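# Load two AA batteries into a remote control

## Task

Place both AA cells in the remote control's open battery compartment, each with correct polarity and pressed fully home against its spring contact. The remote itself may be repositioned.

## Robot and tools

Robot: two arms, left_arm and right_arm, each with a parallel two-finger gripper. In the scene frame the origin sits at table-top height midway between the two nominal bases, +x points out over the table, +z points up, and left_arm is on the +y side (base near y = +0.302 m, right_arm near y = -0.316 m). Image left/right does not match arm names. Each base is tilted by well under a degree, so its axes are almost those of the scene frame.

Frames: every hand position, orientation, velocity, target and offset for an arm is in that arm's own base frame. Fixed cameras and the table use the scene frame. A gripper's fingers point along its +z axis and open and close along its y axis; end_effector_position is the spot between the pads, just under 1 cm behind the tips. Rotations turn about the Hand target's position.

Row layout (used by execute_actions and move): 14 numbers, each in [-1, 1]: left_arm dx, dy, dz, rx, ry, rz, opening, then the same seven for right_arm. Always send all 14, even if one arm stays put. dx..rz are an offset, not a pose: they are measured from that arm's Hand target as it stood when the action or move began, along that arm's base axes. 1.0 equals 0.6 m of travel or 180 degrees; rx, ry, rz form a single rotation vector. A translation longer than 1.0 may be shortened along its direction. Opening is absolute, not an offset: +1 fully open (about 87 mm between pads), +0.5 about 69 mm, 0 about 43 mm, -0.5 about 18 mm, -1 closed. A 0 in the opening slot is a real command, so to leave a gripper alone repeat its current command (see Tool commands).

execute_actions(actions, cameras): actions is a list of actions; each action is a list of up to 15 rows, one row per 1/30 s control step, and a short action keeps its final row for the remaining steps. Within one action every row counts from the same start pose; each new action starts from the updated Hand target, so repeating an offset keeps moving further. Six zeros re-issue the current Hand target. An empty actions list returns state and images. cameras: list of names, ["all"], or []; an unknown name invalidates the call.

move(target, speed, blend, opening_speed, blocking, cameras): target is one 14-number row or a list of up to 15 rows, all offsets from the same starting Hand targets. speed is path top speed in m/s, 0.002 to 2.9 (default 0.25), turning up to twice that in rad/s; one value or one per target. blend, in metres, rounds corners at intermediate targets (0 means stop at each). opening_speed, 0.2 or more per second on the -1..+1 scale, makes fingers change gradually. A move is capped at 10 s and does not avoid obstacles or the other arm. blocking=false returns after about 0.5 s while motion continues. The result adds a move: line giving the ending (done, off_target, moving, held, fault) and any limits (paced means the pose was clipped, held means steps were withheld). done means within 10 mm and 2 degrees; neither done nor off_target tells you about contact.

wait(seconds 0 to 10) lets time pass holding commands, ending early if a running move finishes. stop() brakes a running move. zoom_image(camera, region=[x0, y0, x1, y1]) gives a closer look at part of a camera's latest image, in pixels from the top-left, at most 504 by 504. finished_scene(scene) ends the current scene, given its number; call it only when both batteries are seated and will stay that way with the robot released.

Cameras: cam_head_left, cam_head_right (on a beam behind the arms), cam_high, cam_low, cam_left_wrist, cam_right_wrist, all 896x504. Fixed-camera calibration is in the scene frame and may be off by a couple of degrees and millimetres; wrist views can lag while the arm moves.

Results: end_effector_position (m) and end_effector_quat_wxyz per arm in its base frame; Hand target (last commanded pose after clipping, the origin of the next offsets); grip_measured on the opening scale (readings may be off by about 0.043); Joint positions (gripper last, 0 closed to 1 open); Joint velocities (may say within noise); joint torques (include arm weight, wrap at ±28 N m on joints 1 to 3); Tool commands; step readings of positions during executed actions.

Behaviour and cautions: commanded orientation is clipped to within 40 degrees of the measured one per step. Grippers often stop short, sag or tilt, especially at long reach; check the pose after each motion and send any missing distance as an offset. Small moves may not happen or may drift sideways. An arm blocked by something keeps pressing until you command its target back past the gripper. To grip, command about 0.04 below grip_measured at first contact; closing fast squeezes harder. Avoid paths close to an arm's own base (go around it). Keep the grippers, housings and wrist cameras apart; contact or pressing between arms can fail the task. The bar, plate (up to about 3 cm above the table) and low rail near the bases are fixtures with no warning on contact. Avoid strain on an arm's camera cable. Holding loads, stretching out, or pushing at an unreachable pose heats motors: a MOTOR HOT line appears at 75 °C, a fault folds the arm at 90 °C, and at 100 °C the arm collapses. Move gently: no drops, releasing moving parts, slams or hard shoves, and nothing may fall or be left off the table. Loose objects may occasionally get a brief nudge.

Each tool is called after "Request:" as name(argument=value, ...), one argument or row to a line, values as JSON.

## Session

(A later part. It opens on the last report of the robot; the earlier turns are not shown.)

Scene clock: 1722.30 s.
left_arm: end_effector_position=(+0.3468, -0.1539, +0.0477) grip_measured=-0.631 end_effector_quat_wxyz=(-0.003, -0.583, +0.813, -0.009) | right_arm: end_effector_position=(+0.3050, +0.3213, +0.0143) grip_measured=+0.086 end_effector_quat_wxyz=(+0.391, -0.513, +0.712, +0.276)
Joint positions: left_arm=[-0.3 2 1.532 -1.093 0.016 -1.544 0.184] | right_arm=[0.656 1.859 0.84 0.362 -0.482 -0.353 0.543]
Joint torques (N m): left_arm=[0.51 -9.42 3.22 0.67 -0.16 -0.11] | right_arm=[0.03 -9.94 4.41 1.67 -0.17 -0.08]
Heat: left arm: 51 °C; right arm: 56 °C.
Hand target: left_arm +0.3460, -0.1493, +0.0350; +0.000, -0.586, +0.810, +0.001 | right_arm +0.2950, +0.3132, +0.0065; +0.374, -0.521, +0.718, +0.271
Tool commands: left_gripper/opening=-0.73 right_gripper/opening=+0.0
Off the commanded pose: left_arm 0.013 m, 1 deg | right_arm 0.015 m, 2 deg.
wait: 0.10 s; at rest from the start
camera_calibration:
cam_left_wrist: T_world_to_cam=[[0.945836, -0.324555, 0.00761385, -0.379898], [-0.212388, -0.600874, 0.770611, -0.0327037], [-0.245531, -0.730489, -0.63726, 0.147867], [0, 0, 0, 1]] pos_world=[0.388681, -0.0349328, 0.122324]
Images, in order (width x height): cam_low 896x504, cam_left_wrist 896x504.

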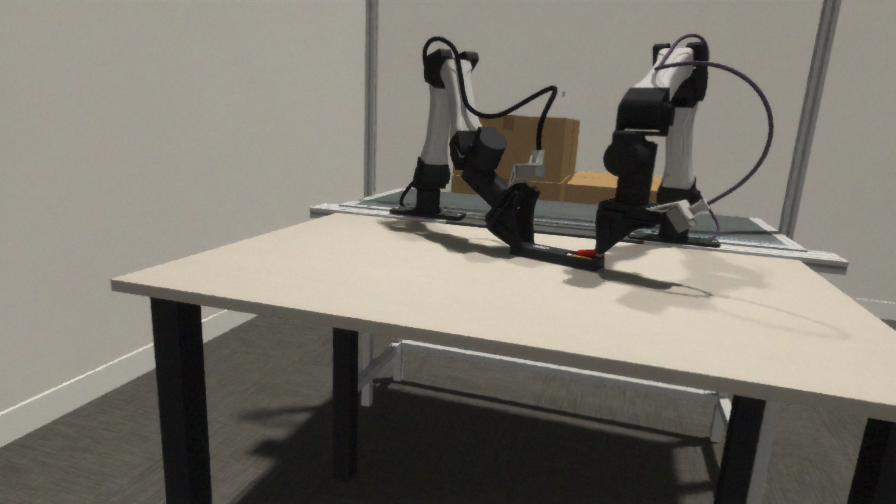

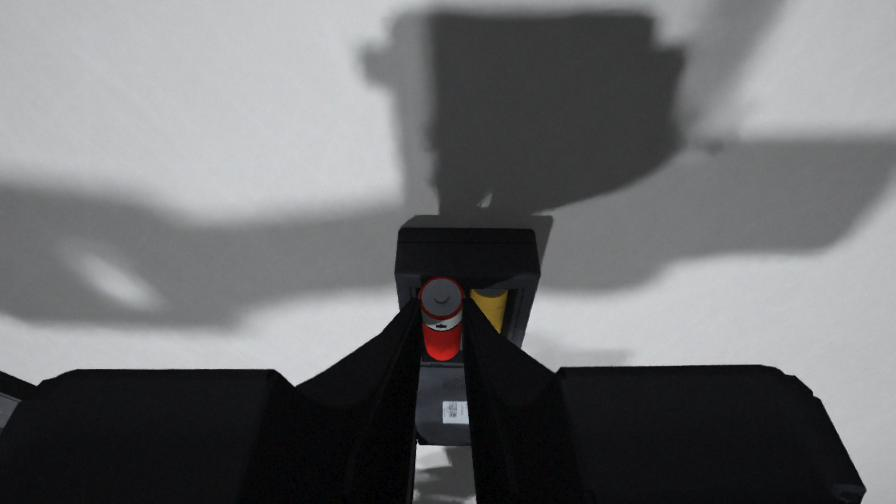

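Request:
move(
  target=[
    [-0.0045,0.002,0.008,0,0,0,-0.73,0,0,0,0,0,0,0.0],
    [-0.004,0.002,-0.006,0,0,0,-0.73,0,0,0,0,0,0,0.0],
  ],
  speed=0.06,
  cameras=["cam_right_wrist","cam_left_wrist"],
)

Request:
zoom_image(
  camera="cam_right_wrist",
  region=[350, 0, 530, 100],
)

Request:
zoom_image(
  camera="cam_left_wrist",
  region=[370, 250, 530, 410],
)

Scene clock: 1733.90 s.
left_arm: end_effector_position=(+0.3464, -0.1538, +0.0473) grip_measured=-0.631 end_effector_quat_wxyz=(+0.001, -0.582, +0.813, -0.014) | right_arm: end_effector_position=(+0.3050, +0.3213, +0.0143) grip_measured=+0.086 end_effector_quat_wxyz=(+0.391, -0.513, +0.712, +0.276)
Joint positions: left_arm=[-0.3 1.986 1.51 -1.072 0.016 -1.544 0.184] | right_arm=[0.656 1.859 0.84 0.362 -0.482 -0.353 0.543]
Joint torques (N m): left_arm=[0.51 -8.65 2.86 0.66 -0.21 -0.1] | right_arm=[0.03 -9.96 4.42 1.67 -0.16 -0.08]
Heat: left arm: 51 °C; right arm: 56 °C.
Hand target: left_arm +0.3435, -0.1481, +0.0314; +0.000, -0.586, +0.810, +0.001 | right_arm +0.2950, +0.3132, +0.0065; +0.374, -0.521, +0.718, +0.271
Off the commanded pose: left_arm 0.017 m, 2 deg | right_arm 0.015 m, 2 deg.
move: off_target (left_arm, right_arm)
camera_calibration:
cam_left_wrist: T_world_to_cam=[[0.945649, -0.324514, 0.0209657, -0.380012], [-0.222147, -0.59757, 0.770429, -0.0286092], [-0.237486, -0.733212, -0.637181, 0.144402], [0, 0, 0, 1]] pos_world=[0.387296, -0.0345378, 0.122019]
cam_right_wrist: T_world_to_cam=[[0.942449, -0.334308, 0.00521147, -0.182414], [-0.330443, -0.933703, -0.137864, 0.426023], [0.050955, 0.128208, -0.990437, 0.0988299], [0, 0, 0, 1]] pos_world=[0.307657, 0.324125, 0.157569]
Images, in order (width x height): cam_left_wrist 896x504, cam_right_wrist 896x504.

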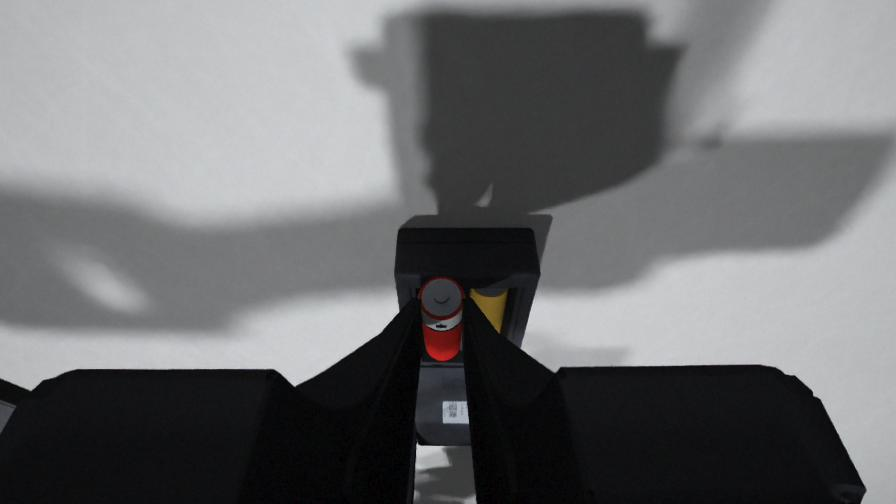

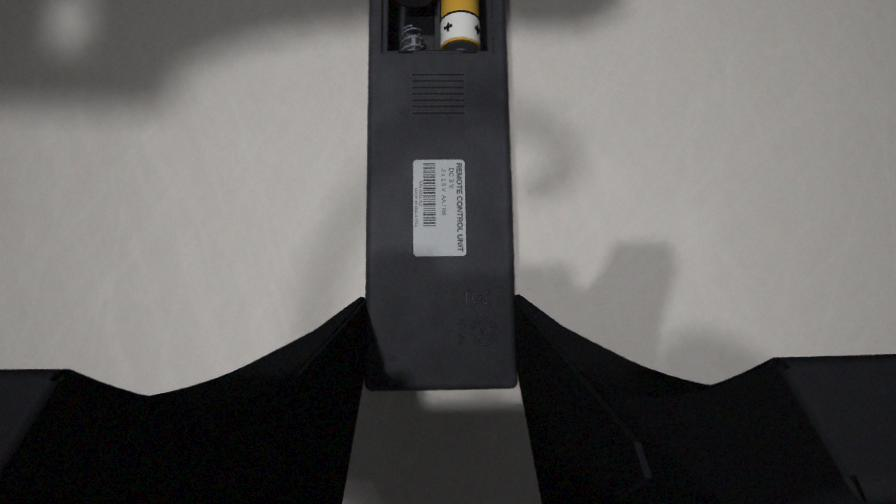

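Scaled by 2.800.

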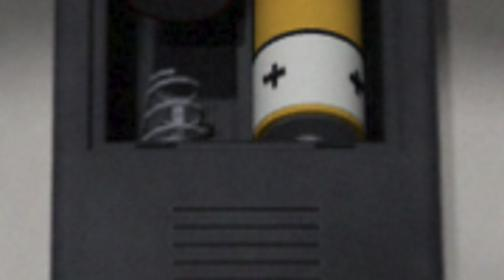

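Scaled by 3.150.

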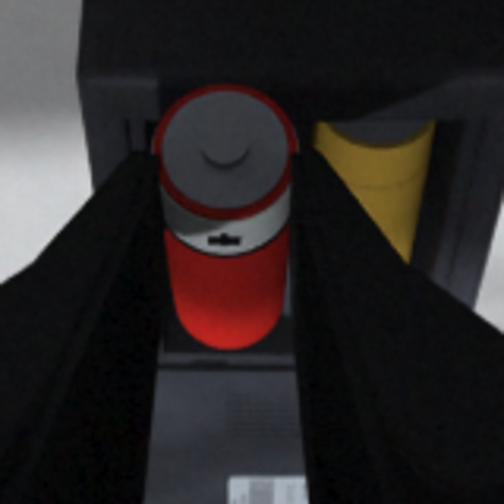

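Request:
move(
  target=[-0.001,-0.006,0.095,0,0,0,-0.73,0,0,0,0,0,0,0.0],
  speed=0.12,
  cameras=["cam_left_wrist"],
)

Request:
zoom_image(
  camera="cam_left_wrist",
  region=[405, 150, 545, 290],
)

Scene clock: 1762.07 s.
left_arm: end_effector_position=(+0.3421, -0.1509, +0.0777) grip_measured=-0.631 end_effector_quat_wxyz=(-0.008, -0.585, +0.811, +0.005) | right_arm: end_effector_position=(+0.3050, +0.3213, +0.0143) grip_measured=+0.086 end_effector_quat_wxyz=(+0.391, -0.514, +0.712, +0.276)
Joint positions: left_arm=[-0.3 1.985 1.632 -1.237 0.007 -1.549 0.184] | right_arm=[0.656 1.859 0.84 0.362 -0.482 -0.354 0.543]
Joint torques (N m): left_arm=[-0.35 -12.25 7.15 0.12 -0.11 -0.15] | right_arm=[0.03 -9.94 4.42 1.67 -0.16 -0.07]
Heat: left arm: 52 °C; right arm: 56 °C.
Hand target: left_arm +0.3431, -0.1518, +0.0885; +0.000, -0.586, +0.811, +0.001 | right_arm +0.2950, +0.3132, +0.0065; +0.374, -0.521, +0.718, +0.271
Off the commanded pose: left_arm 0.011 m, 1 deg | right_arm 0.015 m, 2 deg.
move: off_target (left_arm, right_arm)
camera_calibration:
cam_left_wrist: T_world_to_cam=[[0.947247, -0.319818, -0.0209588, -0.372146], [-0.190523, -0.614468, 0.765592, -0.0641656], [-0.257729, -0.721211, -0.642985, 0.174057], [0, 0, 0, 1]] pos_world=[0.385149, -0.0329147, 0.153241]
Images, in order (width x height): cam_left_wrist 896x504.

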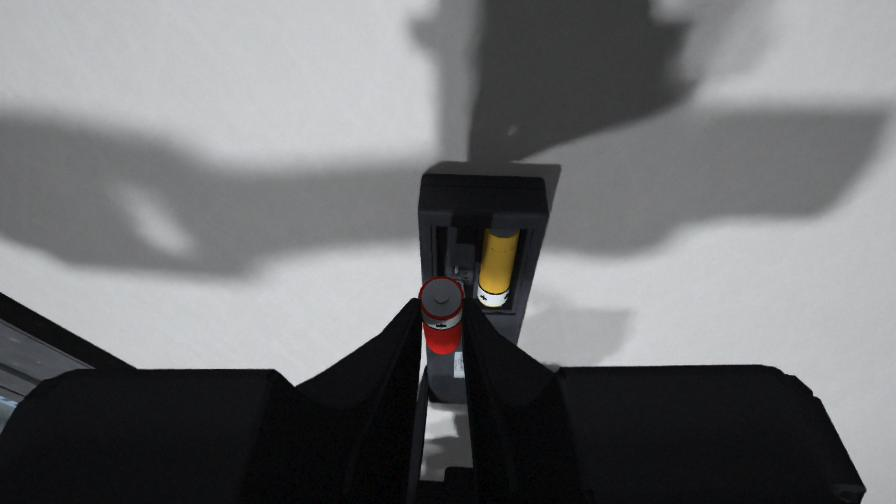

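Scaled by 3.600.

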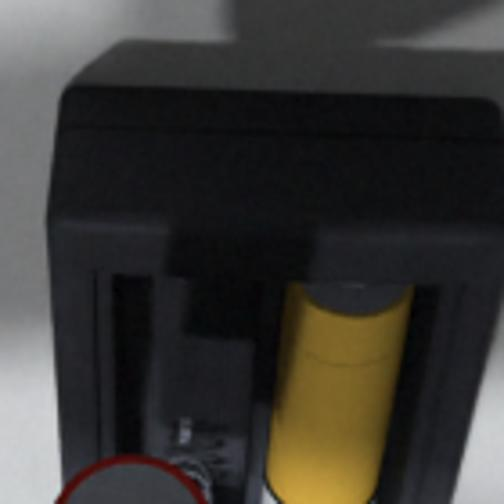

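Request:
move(
  target=[0.004,0.003,-0.0735,0,0,-0.0067,-0.73,0,0,0,0,0,0,0.0],
  speed=0.08,
  cameras=["cam_right_wrist"],
)

Request:
zoom_image(
  camera="cam_right_wrist",
  region=[370, 0, 510, 70],
)

Scene clock: 1790.20 s.
left_arm: end_effector_position=(+0.3472, -0.1524, +0.0544) grip_measured=-0.631 end_effector_quat_wxyz=(+0.003, -0.579, +0.815, -0.010) | right_arm: end_effector_position=(+0.3050, +0.3213, +0.0143) grip_measured=+0.086 end_effector_quat_wxyz=(+0.391, -0.514, +0.712, +0.276)
Joint positions: left_arm=[-0.3 1.985 1.539 -1.105 0.007 -1.536 0.184] | right_arm=[0.656 1.859 0.84 0.362 -0.482 -0.354 0.543]
Joint torques (N m): left_arm=[0.42 -8.58 4.59 0.49 -0.11 -0.08] | right_arm=[0.03 -9.96 4.42 1.67 -0.16 -0.08]
Heat: left arm: 58 °C; right arm: 56 °C.
Hand target: left_arm +0.3454, -0.1500, +0.0444; +0.000, -0.577, +0.817, +0.001 | right_arm +0.2950, +0.3132, +0.0065; +0.374, -0.521, +0.718, +0.271
Off the commanded pose: left_arm 0.010 m, 1 deg | right_arm 0.015 m, 2 deg.
move: off_target (right_arm)
camera_calibration:
cam_right_wrist: T_world_to_cam=[[0.942675, -0.333665, 0.00558854, -0.182624], [-0.329753, -0.933934, -0.137954, 0.42596], [0.0512496, 0.128203, -0.990423, 0.0987313], [0, 0, 0, 1]] pos_world=[0.307556, 0.324226, 0.157569]
Images, in order (width x height): cam_right_wrist 896x504.

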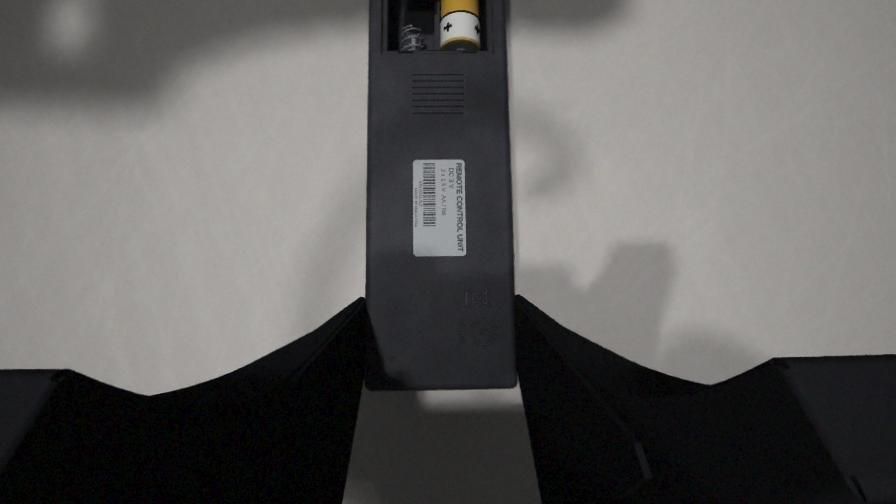

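Scaled by 3.600.

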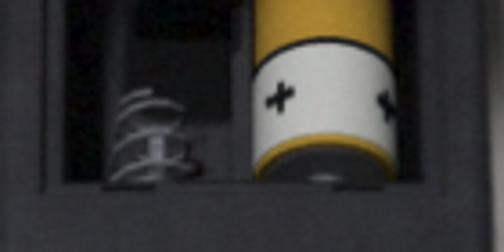

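Request:
move(
  target=[-0.0035,-0.005,-0.013,0,0,0,-0.73,0,0,0,0,0,0,0.0],
  speed=0.05,
  cameras=["cam_right_wrist"],
)

Request:
zoom_image(
  camera="cam_right_wrist",
  region=[370, 0, 510, 70],
)

Scene clock: 1793.87 s.
left_arm: end_effector_position=(+0.3460, -0.1520, +0.0492) grip_measured=-0.631 end_effector_quat_wxyz=(+0.003, -0.579, +0.815, -0.010) | right_arm: end_effector_position=(+0.3050, +0.3213, +0.0143) grip_measured=+0.086 end_effector_quat_wxyz=(+0.391, -0.514, +0.712, +0.276)
Joint positions: left_arm=[-0.3 1.985 1.518 -1.084 0.007 -1.535 0.184] | right_arm=[0.656 1.859 0.84 0.362 -0.482 -0.354 0.543]
Joint torques (N m): left_arm=[-0.84 -8.51 3.92 0.61 -0.07 -0.14] | right_arm=[0.05 -9.95 4.41 1.67 -0.16 -0.07]
Heat: left arm: 57 °C; right arm: 56 °C.
Hand target: left_arm +0.3433, -0.1530, +0.0366; +0.000, -0.577, +0.817, +0.001 | right_arm +0.2950, +0.3132, +0.0065; +0.374, -0.521, +0.718, +0.271
Off the commanded pose: left_arm 0.013 m, 1 deg | right_arm 0.015 m, 2 deg.
move: off_target (left_arm, right_arm)
camera_calibration:
cam_right_wrist: T_world_to_cam=[[0.942675, -0.333665, 0.00558854, -0.182624], [-0.329753, -0.933934, -0.137954, 0.42596], [0.0512496, 0.128203, -0.990423, 0.0987313], [0, 0, 0, 1]] pos_world=[0.307556, 0.324226, 0.157569]
Images, in order (width x height): cam_right_wrist 896x504.

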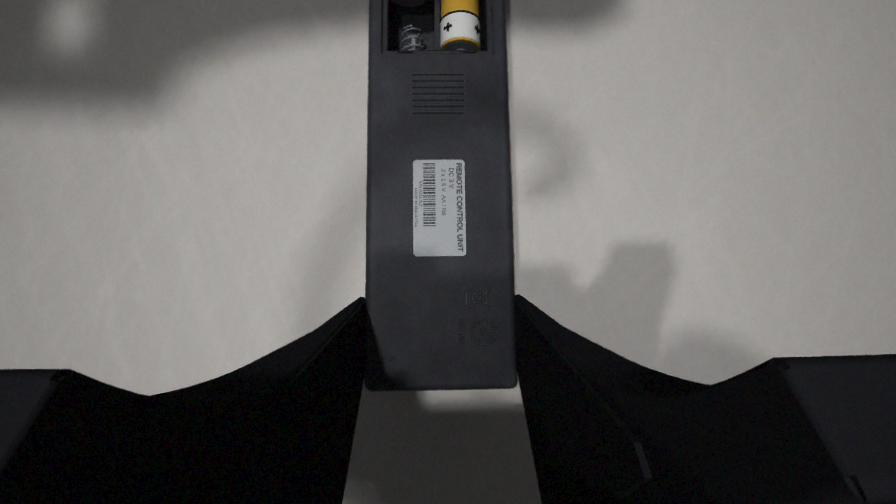

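Scaled by 3.600.

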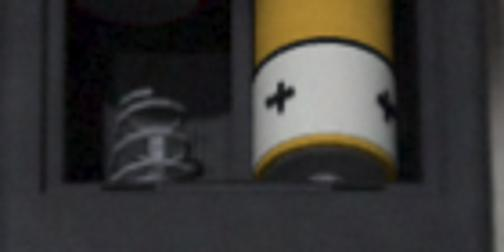

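Request:
move(
  target=[0.004,-0.002,0,0,0,0,-0.73,0,0,0,0,0,0,0.0],
  speed=0.05,
  cameras=["cam_right_wrist"],
)

Request:
zoom_image(
  camera="cam_right_wrist",
  region=[370, 0, 510, 70],
)

Scene clock: 1797.80 s.
left_arm: end_effector_position=(+0.3460, -0.1520, +0.0492) grip_measured=-0.631 end_effector_quat_wxyz=(+0.003, -0.579, +0.815, -0.010) | right_arm: end_effector_position=(+0.3050, +0.3213, +0.0143) grip_measured=+0.086 end_effector_quat_wxyz=(+0.391, -0.514, +0.712, +0.276)
Joint positions: left_arm=[-0.3 1.985 1.518 -1.084 0.007 -1.535 0.184] | right_arm=[0.656 1.859 0.84 0.362 -0.482 -0.354 0.543]
Joint torques (N m): left_arm=[-0.62 -7.51 5.16 0.56 -0.06 -0.18] | right_arm=[0.02 -9.96 4.41 1.67 -0.16 -0.08]
Heat: left arm: 56 °C; right arm: 56 °C.
Hand target: left_arm +0.3457, -0.1542, +0.0366; +0.000, -0.577, +0.817, +0.001 | right_arm +0.2950, +0.3132, +0.0065; +0.374, -0.521, +0.718, +0.271
Off the commanded pose: left_arm 0.013 m, 1 deg | right_arm 0.015 m, 2 deg.
move: off_target (left_arm, right_arm)
camera_calibration:
cam_right_wrist: T_world_to_cam=[[0.942675, -0.333665, 0.00558854, -0.182624], [-0.329753, -0.933934, -0.137954, 0.42596], [0.0512496, 0.128203, -0.990423, 0.0987313], [0, 0, 0, 1]] pos_world=[0.307556, 0.324226, 0.157569]
Images, in order (width x height): cam_right_wrist 896x504.

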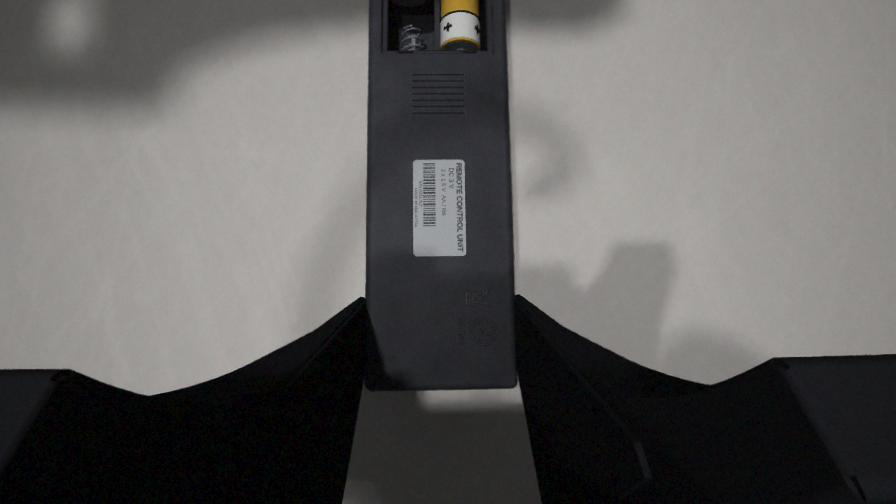

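Scaled by 3.600.

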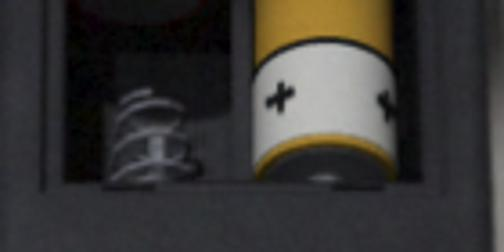

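Request:
move(
  target=[
    [0.0033,0.005,0.03,0,0,0,-0.73,0,0,0,0,0,0,0.0],
    [0.0033,0.005,0.001,0,0,0,-0.73,0,0,0,0,0,0,0.0],
  ],
  speed=0.06,
  cameras=["cam_right_wrist"],
)

Request:
zoom_image(
  camera="cam_right_wrist",
  region=[370, 0, 510, 70],
)

Scene clock: 1804.30 s.
left_arm: end_effector_position=(+0.3482, -0.1532, +0.0492) grip_measured=-0.631 end_effector_quat_wxyz=(+0.001, -0.579, +0.815, -0.009) | right_arm: end_effector_position=(+0.3050, +0.3213, +0.0143) grip_measured=+0.086 end_effector_quat_wxyz=(+0.391, -0.514, +0.712, +0.276)
Joint positions: left_arm=[-0.3 1.999 1.537 -1.094 0.009 -1.535 0.184] | right_arm=[0.656 1.859 0.84 0.362 -0.482 -0.354 0.543]
Joint torques (N m): left_arm=[0.14 -8.5 4.19 0.57 -0.07 -0.04] | right_arm=[0.03 -9.95 4.4 1.67 -0.16 -0.08]
Heat: left arm: 55 °C; right arm: 56 °C.
Hand target: left_arm +0.3477, -0.1512, +0.0372; +0.000, -0.577, +0.817, +0.001 | right_arm +0.2950, +0.3132, +0.0065; +0.374, -0.521, +0.718, +0.271
Off the commanded pose: left_arm 0.012 m, 1 deg | right_arm 0.015 m, 2 deg.
move: off_target (left_arm, right_arm)
camera_calibration:
cam_right_wrist: T_world_to_cam=[[0.942675, -0.333665, 0.00558854, -0.182624], [-0.329753, -0.933934, -0.137954, 0.42596], [0.0512496, 0.128203, -0.990423, 0.0987313], [0, 0, 0, 1]] pos_world=[0.307556, 0.324226, 0.157569]
Images, in order (width x height): cam_right_wrist 896x504.

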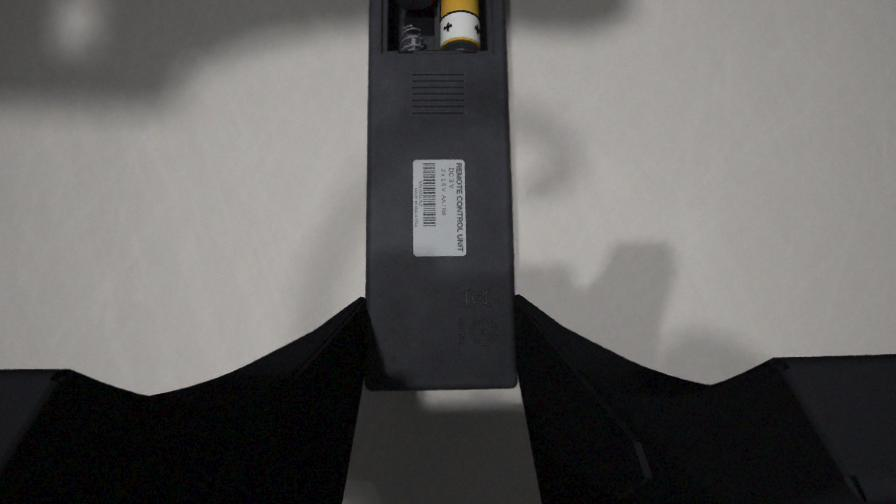

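Scaled by 3.600.

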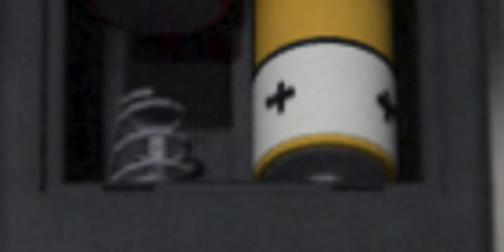

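Request:
move(
  target=[
    [-0.0018,-0.0005,0.022,0,0,0,-0.73,0,0,0,0,0,0,0.0],
    [-0.0018,-0.0005,-0.009,0,0,0,-0.73,0,0,0,0,0,0,0.0],
  ],
  speed=0.06,
  cameras=["cam_right_wrist"],
)

Request:
zoom_image(
  camera="cam_right_wrist",
  region=[370, 0, 510, 70],
)

Scene clock: 1808.20 s.
left_arm: end_effector_position=(+0.3473, -0.1543, +0.0479) grip_measured=-0.631 end_effector_quat_wxyz=(-0.002, -0.578, +0.816, -0.011) | right_arm: end_effector_position=(+0.3050, +0.3213, +0.0143) grip_measured=+0.086 end_effector_quat_wxyz=(+0.391, -0.514, +0.712, +0.276)
Joint positions: left_arm=[-0.3 1.999 1.53 -1.088 0.017 -1.534 0.184] | right_arm=[0.656 1.859 0.84 0.362 -0.482 -0.354 0.543]
Joint torques (N m): left_arm=[0.09 -8.39 3.52 0.74 -0.25 -0.11] | right_arm=[0.05 -9.95 4.4 1.67 -0.16 -0.08]
Heat: left arm: 54 °C; right arm: 56 °C.
Hand target: left_arm +0.3465, -0.1514, +0.0317; +0.000, -0.577, +0.817, +0.001 | right_arm +0.2950, +0.3132, +0.0065; +0.374, -0.521, +0.718, +0.271
Off the commanded pose: left_arm 0.016 m, 1 deg | right_arm 0.015 m, 2 deg.
move: off_target (left_arm, right_arm)
camera_calibration:
cam_right_wrist: T_world_to_cam=[[0.942675, -0.333665, 0.00558854, -0.182624], [-0.329753, -0.933934, -0.137954, 0.42596], [0.0512496, 0.128203, -0.990423, 0.0987313], [0, 0, 0, 1]] pos_world=[0.307556, 0.324226, 0.157569]
Images, in order (width x height): cam_right_wrist 896x504.

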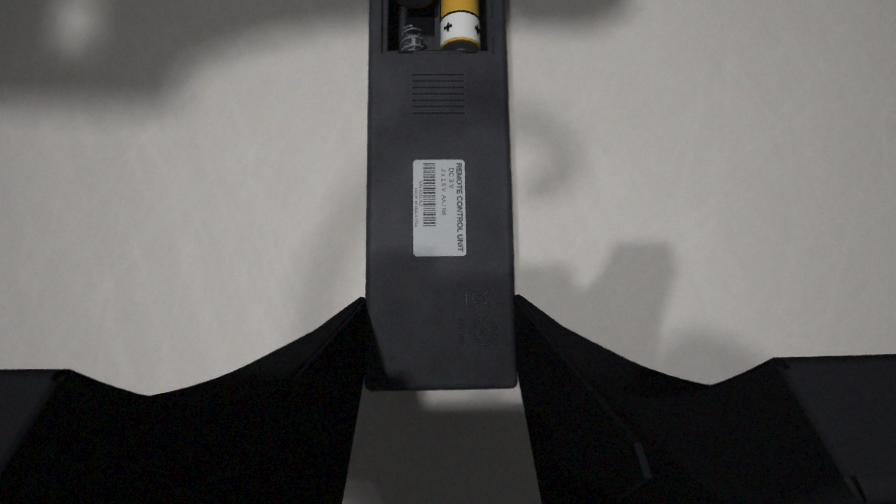

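Scaled by 3.600.

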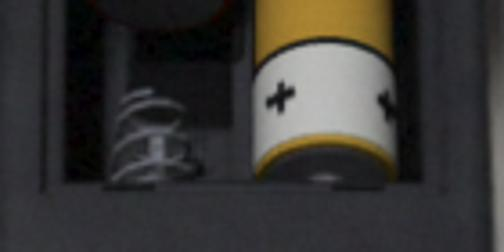

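Request:
move(
  target=[-0.0085,0.003,0,0,0,0,-0.73,0,0,0,0,0,0,0.0],
  speed=0.05,
  cameras=["cam_right_wrist"],
)

Request:
zoom_image(
  camera="cam_right_wrist",
  region=[370, 0, 510, 70],
)

Scene clock: 1812.03 s.
left_arm: end_effector_position=(+0.3467, -0.1541, +0.0473) grip_measured=-0.631 end_effector_quat_wxyz=(+0.002, -0.578, +0.816, -0.016) | right_arm: end_effector_position=(+0.3050, +0.3213, +0.0143) grip_measured=+0.086 end_effector_quat_wxyz=(+0.391, -0.514, +0.712, +0.276)
Joint positions: left_arm=[-0.3 1.985 1.508 -1.066 0.017 -1.534 0.184] | right_arm=[0.656 1.859 0.84 0.362 -0.482 -0.354 0.543]
Joint torques (N m): left_arm=[0.05 -8.72 2.93 0.61 -0.22 -0.04] | right_arm=[0.02 -9.94 4.42 1.67 -0.16 -0.08]
Heat: left arm: 54 °C; right arm: 56 °C.
Hand target: left_arm +0.3414, -0.1496, +0.0316; +0.000, -0.577, +0.817, +0.001 | right_arm +0.2950, +0.3132, +0.0065; +0.374, -0.521, +0.718, +0.271
Off the commanded pose: left_arm 0.017 m, 2 deg | right_arm 0.015 m, 2 deg.
move: off_target (left_arm, right_arm)
camera_calibration:
cam_right_wrist: T_world_to_cam=[[0.942675, -0.333665, 0.00558854, -0.182624], [-0.329753, -0.933934, -0.137954, 0.42596], [0.0512496, 0.128203, -0.990423, 0.0987313], [0, 0, 0, 1]] pos_world=[0.307556, 0.324226, 0.157569]
Images, in order (width x height): cam_right_wrist 896x504.

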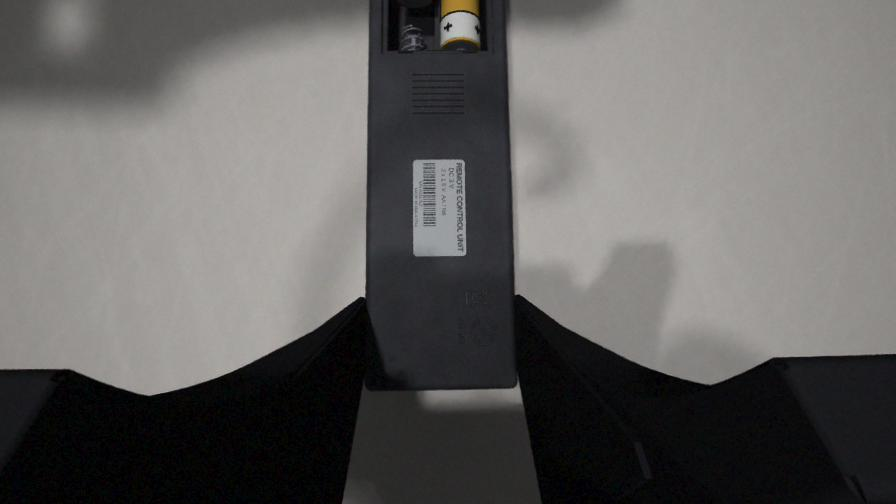

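Scaled by 3.600.

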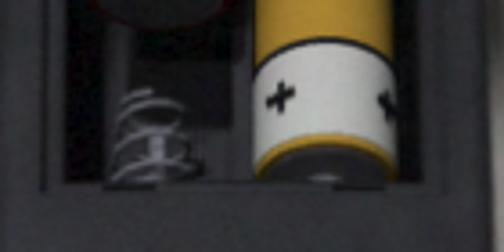

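Request:
wait(
  seconds=0.1,
  cameras=["cam_head_left","cam_high","cam_low"],
)

Request:
zoom_image(
  camera="cam_head_left",
  region=[340, 225, 430, 295],
)

Request:
zoom_image(
  camera="cam_high",
  region=[390, 150, 480, 230],
)

Request:
zoom_image(
  camera="cam_low",
  region=[550, 230, 630, 280],
)

Scene clock: 1826.27 s.
left_arm: end_effector_position=(+0.3467, -0.1541, +0.0473) grip_measured=-0.631 end_effector_quat_wxyz=(+0.002, -0.578, +0.816, -0.016) | right_arm: end_effector_position=(+0.3050, +0.3213, +0.0143) grip_measured=+0.086 end_effector_quat_wxyz=(+0.391, -0.514, +0.712, +0.276)
Joint positions: left_arm=[-0.3 1.985 1.508 -1.066 0.017 -1.534 0.184] | right_arm=[0.656 1.859 0.84 0.362 -0.482 -0.354 0.543]
Joint torques (N m): left_arm=[0.08 -8.66 2.78 0.58 -0.2 -0.12] | right_arm=[0.02 -9.94 4.41 1.67 -0.16 -0.07]
Heat: left arm: 53 °C; right arm: 56 °C.
Hand target: left_arm +0.3414, -0.1496, +0.0316; +0.000, -0.577, +0.817, +0.001 | right_arm +0.2950, +0.3132, +0.0065; +0.374, -0.521, +0.718, +0.271
Tool commands: left_gripper/opening=-0.73 right_gripper/opening=+0.0
Off the commanded pose: left_arm 0.017 m, 2 deg | right_arm 0.015 m, 2 deg.
wait: 0.10 s; at rest from the start
Images, in order (width x height): cam_head_left 896x504, cam_high 896x504, cam_low 896x504.

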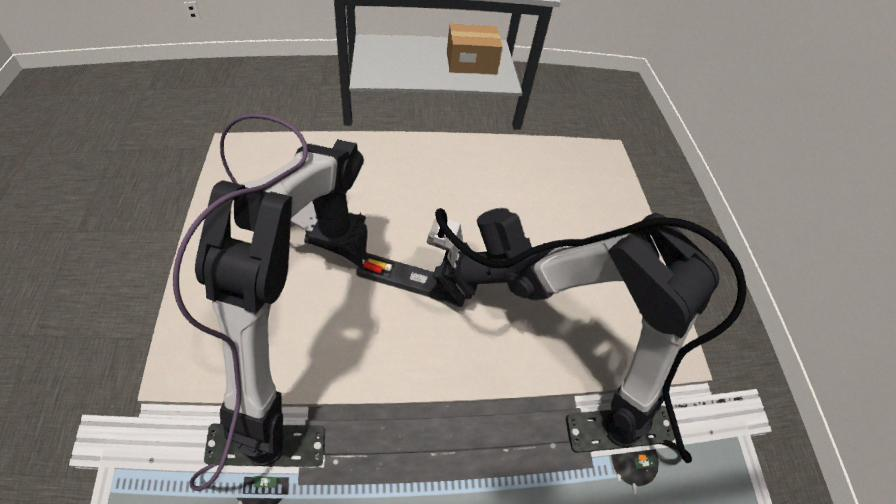

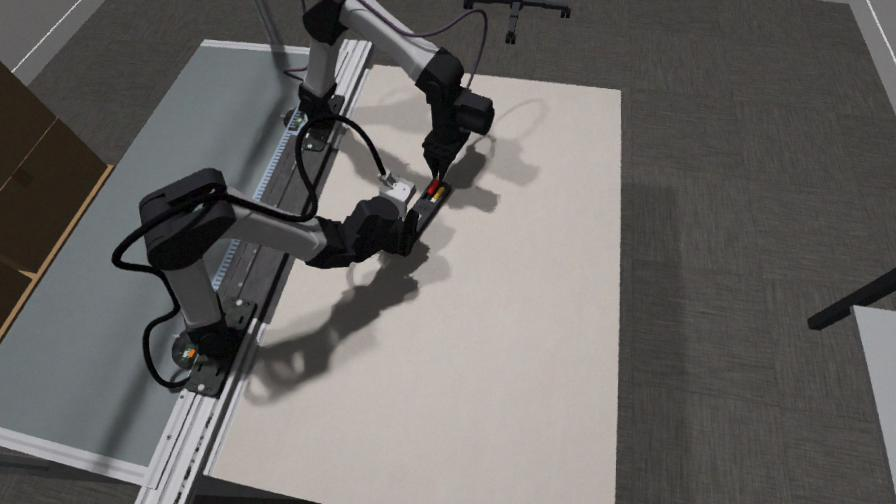

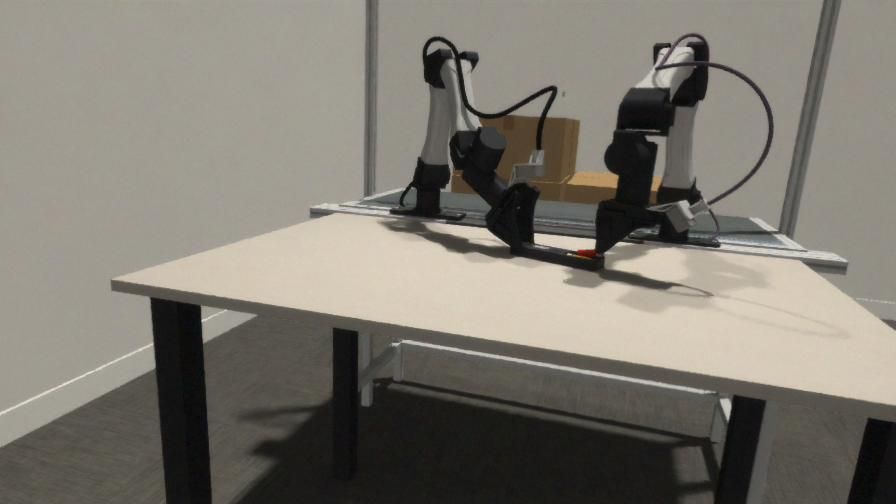

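Scaled by 5.600.

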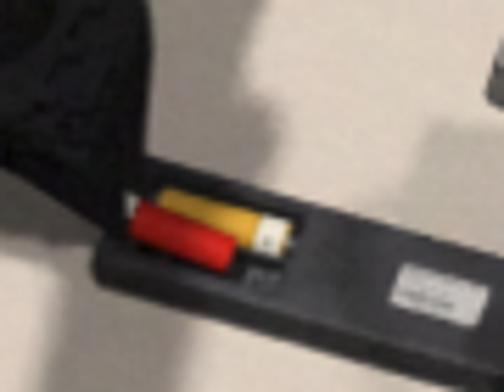

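Scaled by 5.600.

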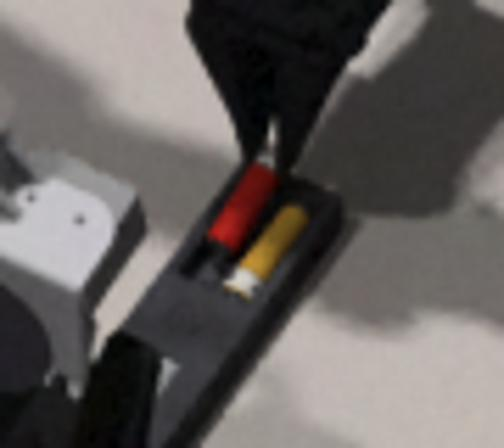

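Scaled by 6.300.

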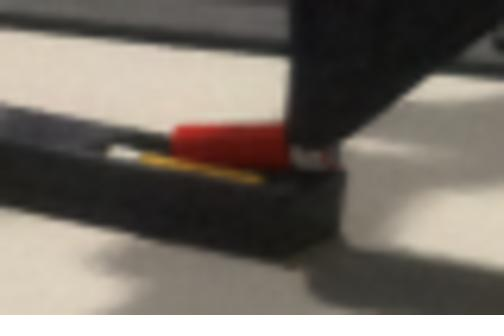

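Request:
move(
  target=[
    [0.0077,-0.0028,0.045,0.0396,-0.013,0,-0.73,0,0,0,0,0,0,0.0],
    [0.0077,-0.0028,0.014,0.0396,-0.013,0,-0.73,0,0,0,0,0,0,0.0],
  ],
  speed=0.07,
  cameras=["cam_right_wrist","cam_left_wrist"],
)

Request:
zoom_image(
  camera="cam_right_wrist",
  region=[370, 0, 510, 70],
)

Request:
zoom_image(
  camera="cam_left_wrist",
  region=[370, 230, 530, 390],
)

Scene clock: 1864.27 s.
left_arm: end_effector_position=(+0.3468, -0.1513, +0.0508) grip_measured=-0.631 end_effector_quat_wxyz=(+0.052, -0.576, +0.815, +0.031) | right_arm: end_effector_position=(+0.3050, +0.3213, +0.0143) grip_measured=+0.086 end_effector_quat_wxyz=(+0.391, -0.514, +0.712, +0.276)
Joint positions: left_arm=[-0.358 1.992 1.55 -1.121 -0.121 -1.588 0.184] | right_arm=[0.656 1.859 0.84 0.362 -0.482 -0.354 0.543]
Joint torques (N m): left_arm=[-0.35 -8.54 4.78 0.58 -0.26 -0.14] | right_arm=[0.02 -9.95 4.4 1.67 -0.16 -0.07]
Heat: left arm: 53 °C; right arm: 56 °C.
Hand target: left_arm +0.3460, -0.1514, +0.0400; +0.052, -0.576, +0.815, +0.040 | right_arm +0.2950, +0.3132, +0.0065; +0.374, -0.521, +0.718, +0.271
Off the commanded pose: left_arm 0.011 m, 1 deg | right_arm 0.015 m, 2 deg.
move: off_target (left_arm, right_arm)
camera_calibration:
cam_left_wrist: T_world_to_cam=[[0.94138, -0.33726, 0.00765574, -0.379446], [-0.253096, -0.691088, 0.677008, -0.0283455], [-0.223037, -0.63926, -0.735935, 0.162808], [0, 0, 0, 1]] pos_world=[0.386341, -0.0434848, 0.141911]
cam_right_wrist: T_world_to_cam=[[0.942675, -0.333665, 0.00558854, -0.182624], [-0.329753, -0.933934, -0.137954, 0.42596], [0.0512496, 0.128203, -0.990423, 0.0987313], [0, 0, 0, 1]] pos_world=[0.307556, 0.324226, 0.157569]
Images, in order (width x height): cam_left_wrist 896x504, cam_right_wrist 896x504.

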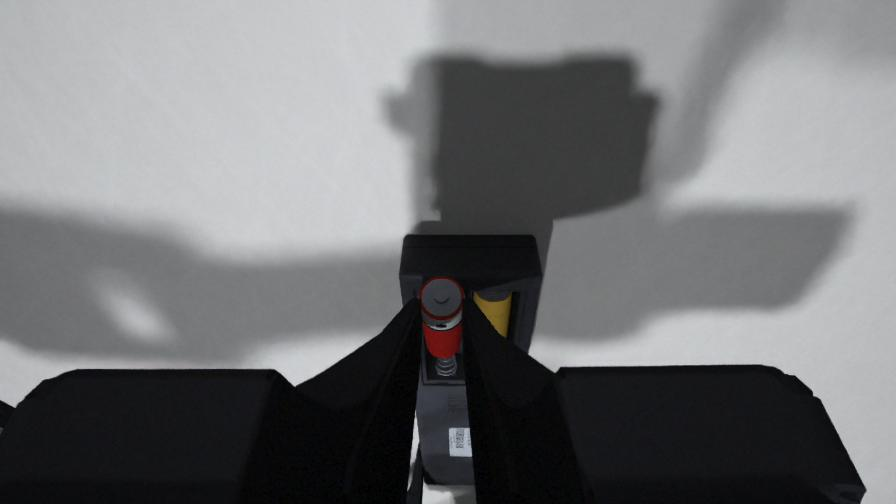

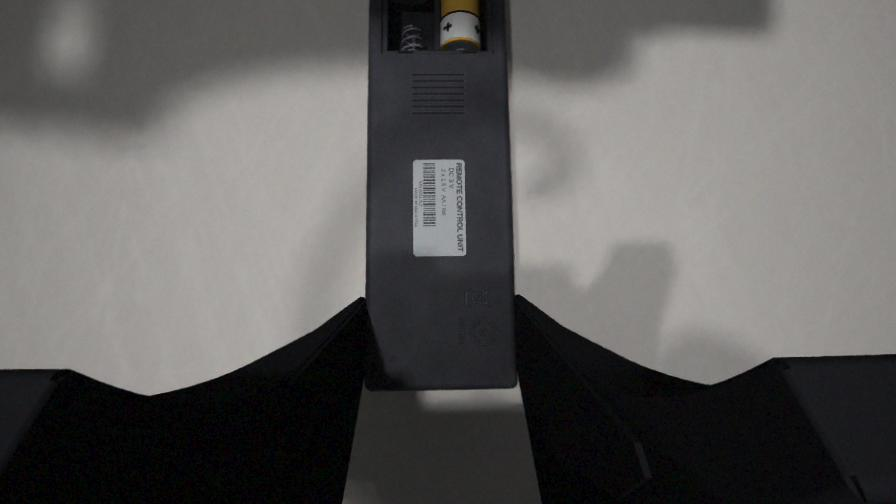

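Scaled by 3.600.

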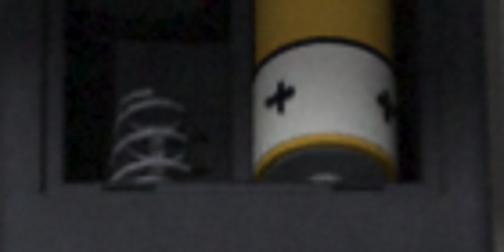

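Scaled by 3.150.

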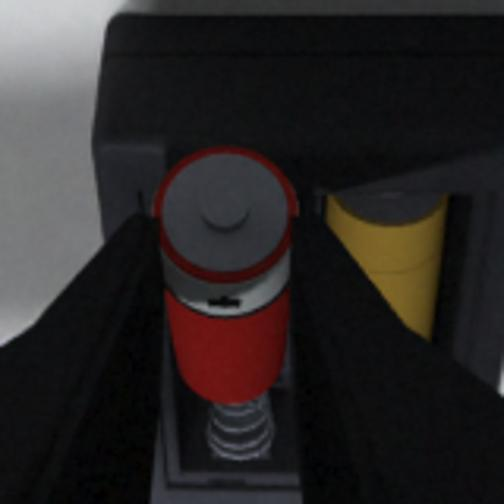

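Request:
move(
  target=[
    [0.0018,-0.0008,0.015,0,0,0,-0.73,0,0,0,0,0,0,0.0],
    [0.0018,-0.0008,-0.009,0,0,0,-0.73,0,0,0,0,0,0,0.0],
  ],
  speed=0.06,
  cameras=["cam_right_wrist","cam_left_wrist"],
)

Request:
zoom_image(
  camera="cam_right_wrist",
  region=[370, 0, 510, 70],
)

Request:
zoom_image(
  camera="cam_left_wrist",
  region=[370, 230, 530, 390],
)

Scene clock: 1875.27 s.
left_arm: end_effector_position=(+0.3471, -0.1517, +0.0501) grip_measured=-0.631 end_effector_quat_wxyz=(+0.052, -0.576, +0.815, +0.029) | right_arm: end_effector_position=(+0.3050, +0.3213, +0.0143) grip_measured=+0.086 end_effector_quat_wxyz=(+0.391, -0.514, +0.712, +0.276)
Joint positions: left_arm=[-0.358 1.992 1.548 -1.117 -0.119 -1.588 0.184] | right_arm=[0.656 1.859 0.84 0.362 -0.482 -0.354 0.543]
Joint torques (N m): left_arm=[-0.35 -7.92 3.84 0.65 -0.17 -0.2] | right_arm=[0.05 -9.96 4.41 1.67 -0.16 -0.08]
Heat: left arm: 52 °C; right arm: 56 °C.
Hand target: left_arm +0.3471, -0.1519, +0.0347; +0.052, -0.576, +0.815, +0.040 | right_arm +0.2950, +0.3132, +0.0065; +0.374, -0.521, +0.718, +0.271
Off the commanded pose: left_arm 0.015 m, 1 deg | right_arm 0.015 m, 2 deg.
move: off_target (left_arm, right_arm)
camera_calibration:
cam_left_wrist: T_world_to_cam=[[0.941355, -0.337295, 0.00912134, -0.379895], [-0.253727, -0.689789, 0.678096, -0.0276765], [-0.222426, -0.640644, -0.734917, 0.16162], [0, 0, 0, 1]] pos_world=[0.386542, -0.0436868, 0.14101]
cam_right_wrist: T_world_to_cam=[[0.942675, -0.333665, 0.00558854, -0.182624], [-0.329753, -0.933934, -0.137954, 0.42596], [0.0512496, 0.128203, -0.990423, 0.0987313], [0, 0, 0, 1]] pos_world=[0.307556, 0.324226, 0.157569]
Images, in order (width x height): cam_left_wrist 896x504, cam_right_wrist 896x504.

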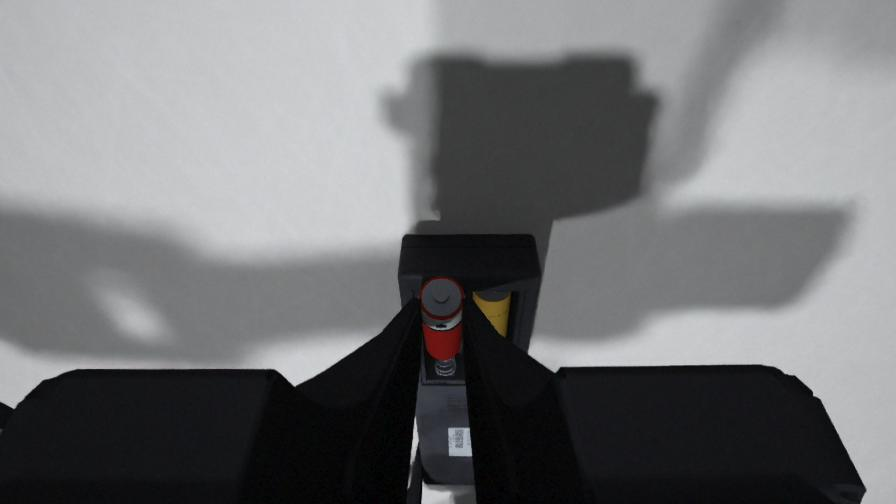

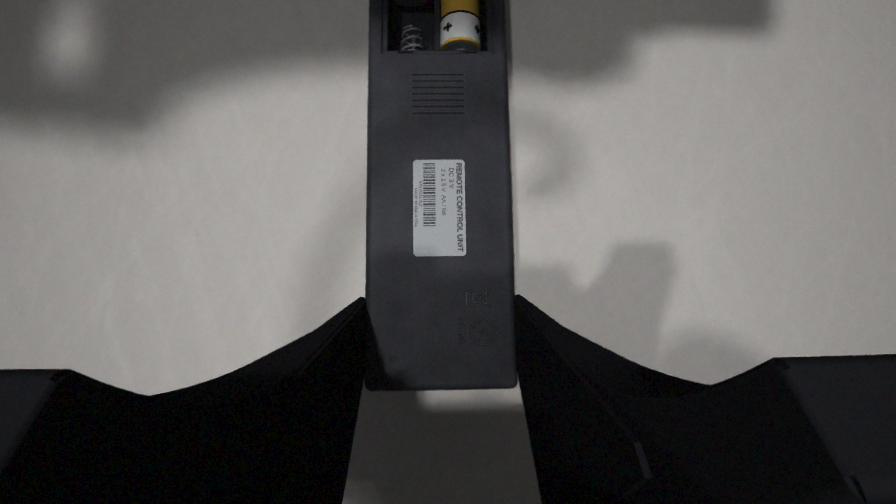

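Scaled by 3.600.

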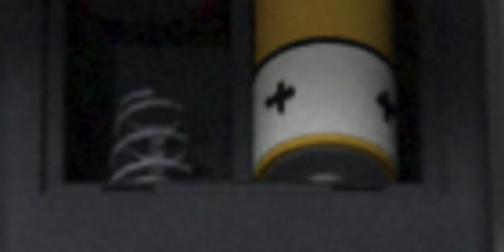

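Scaled by 3.150.

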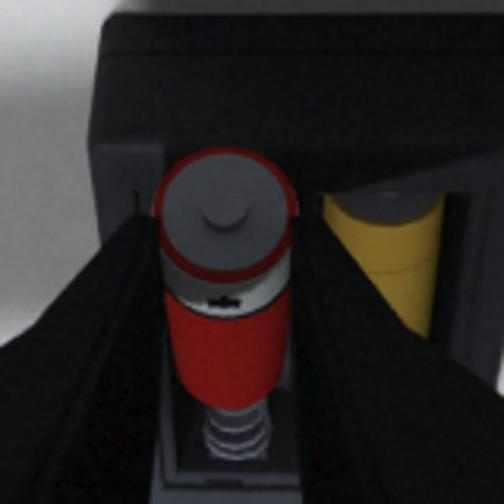

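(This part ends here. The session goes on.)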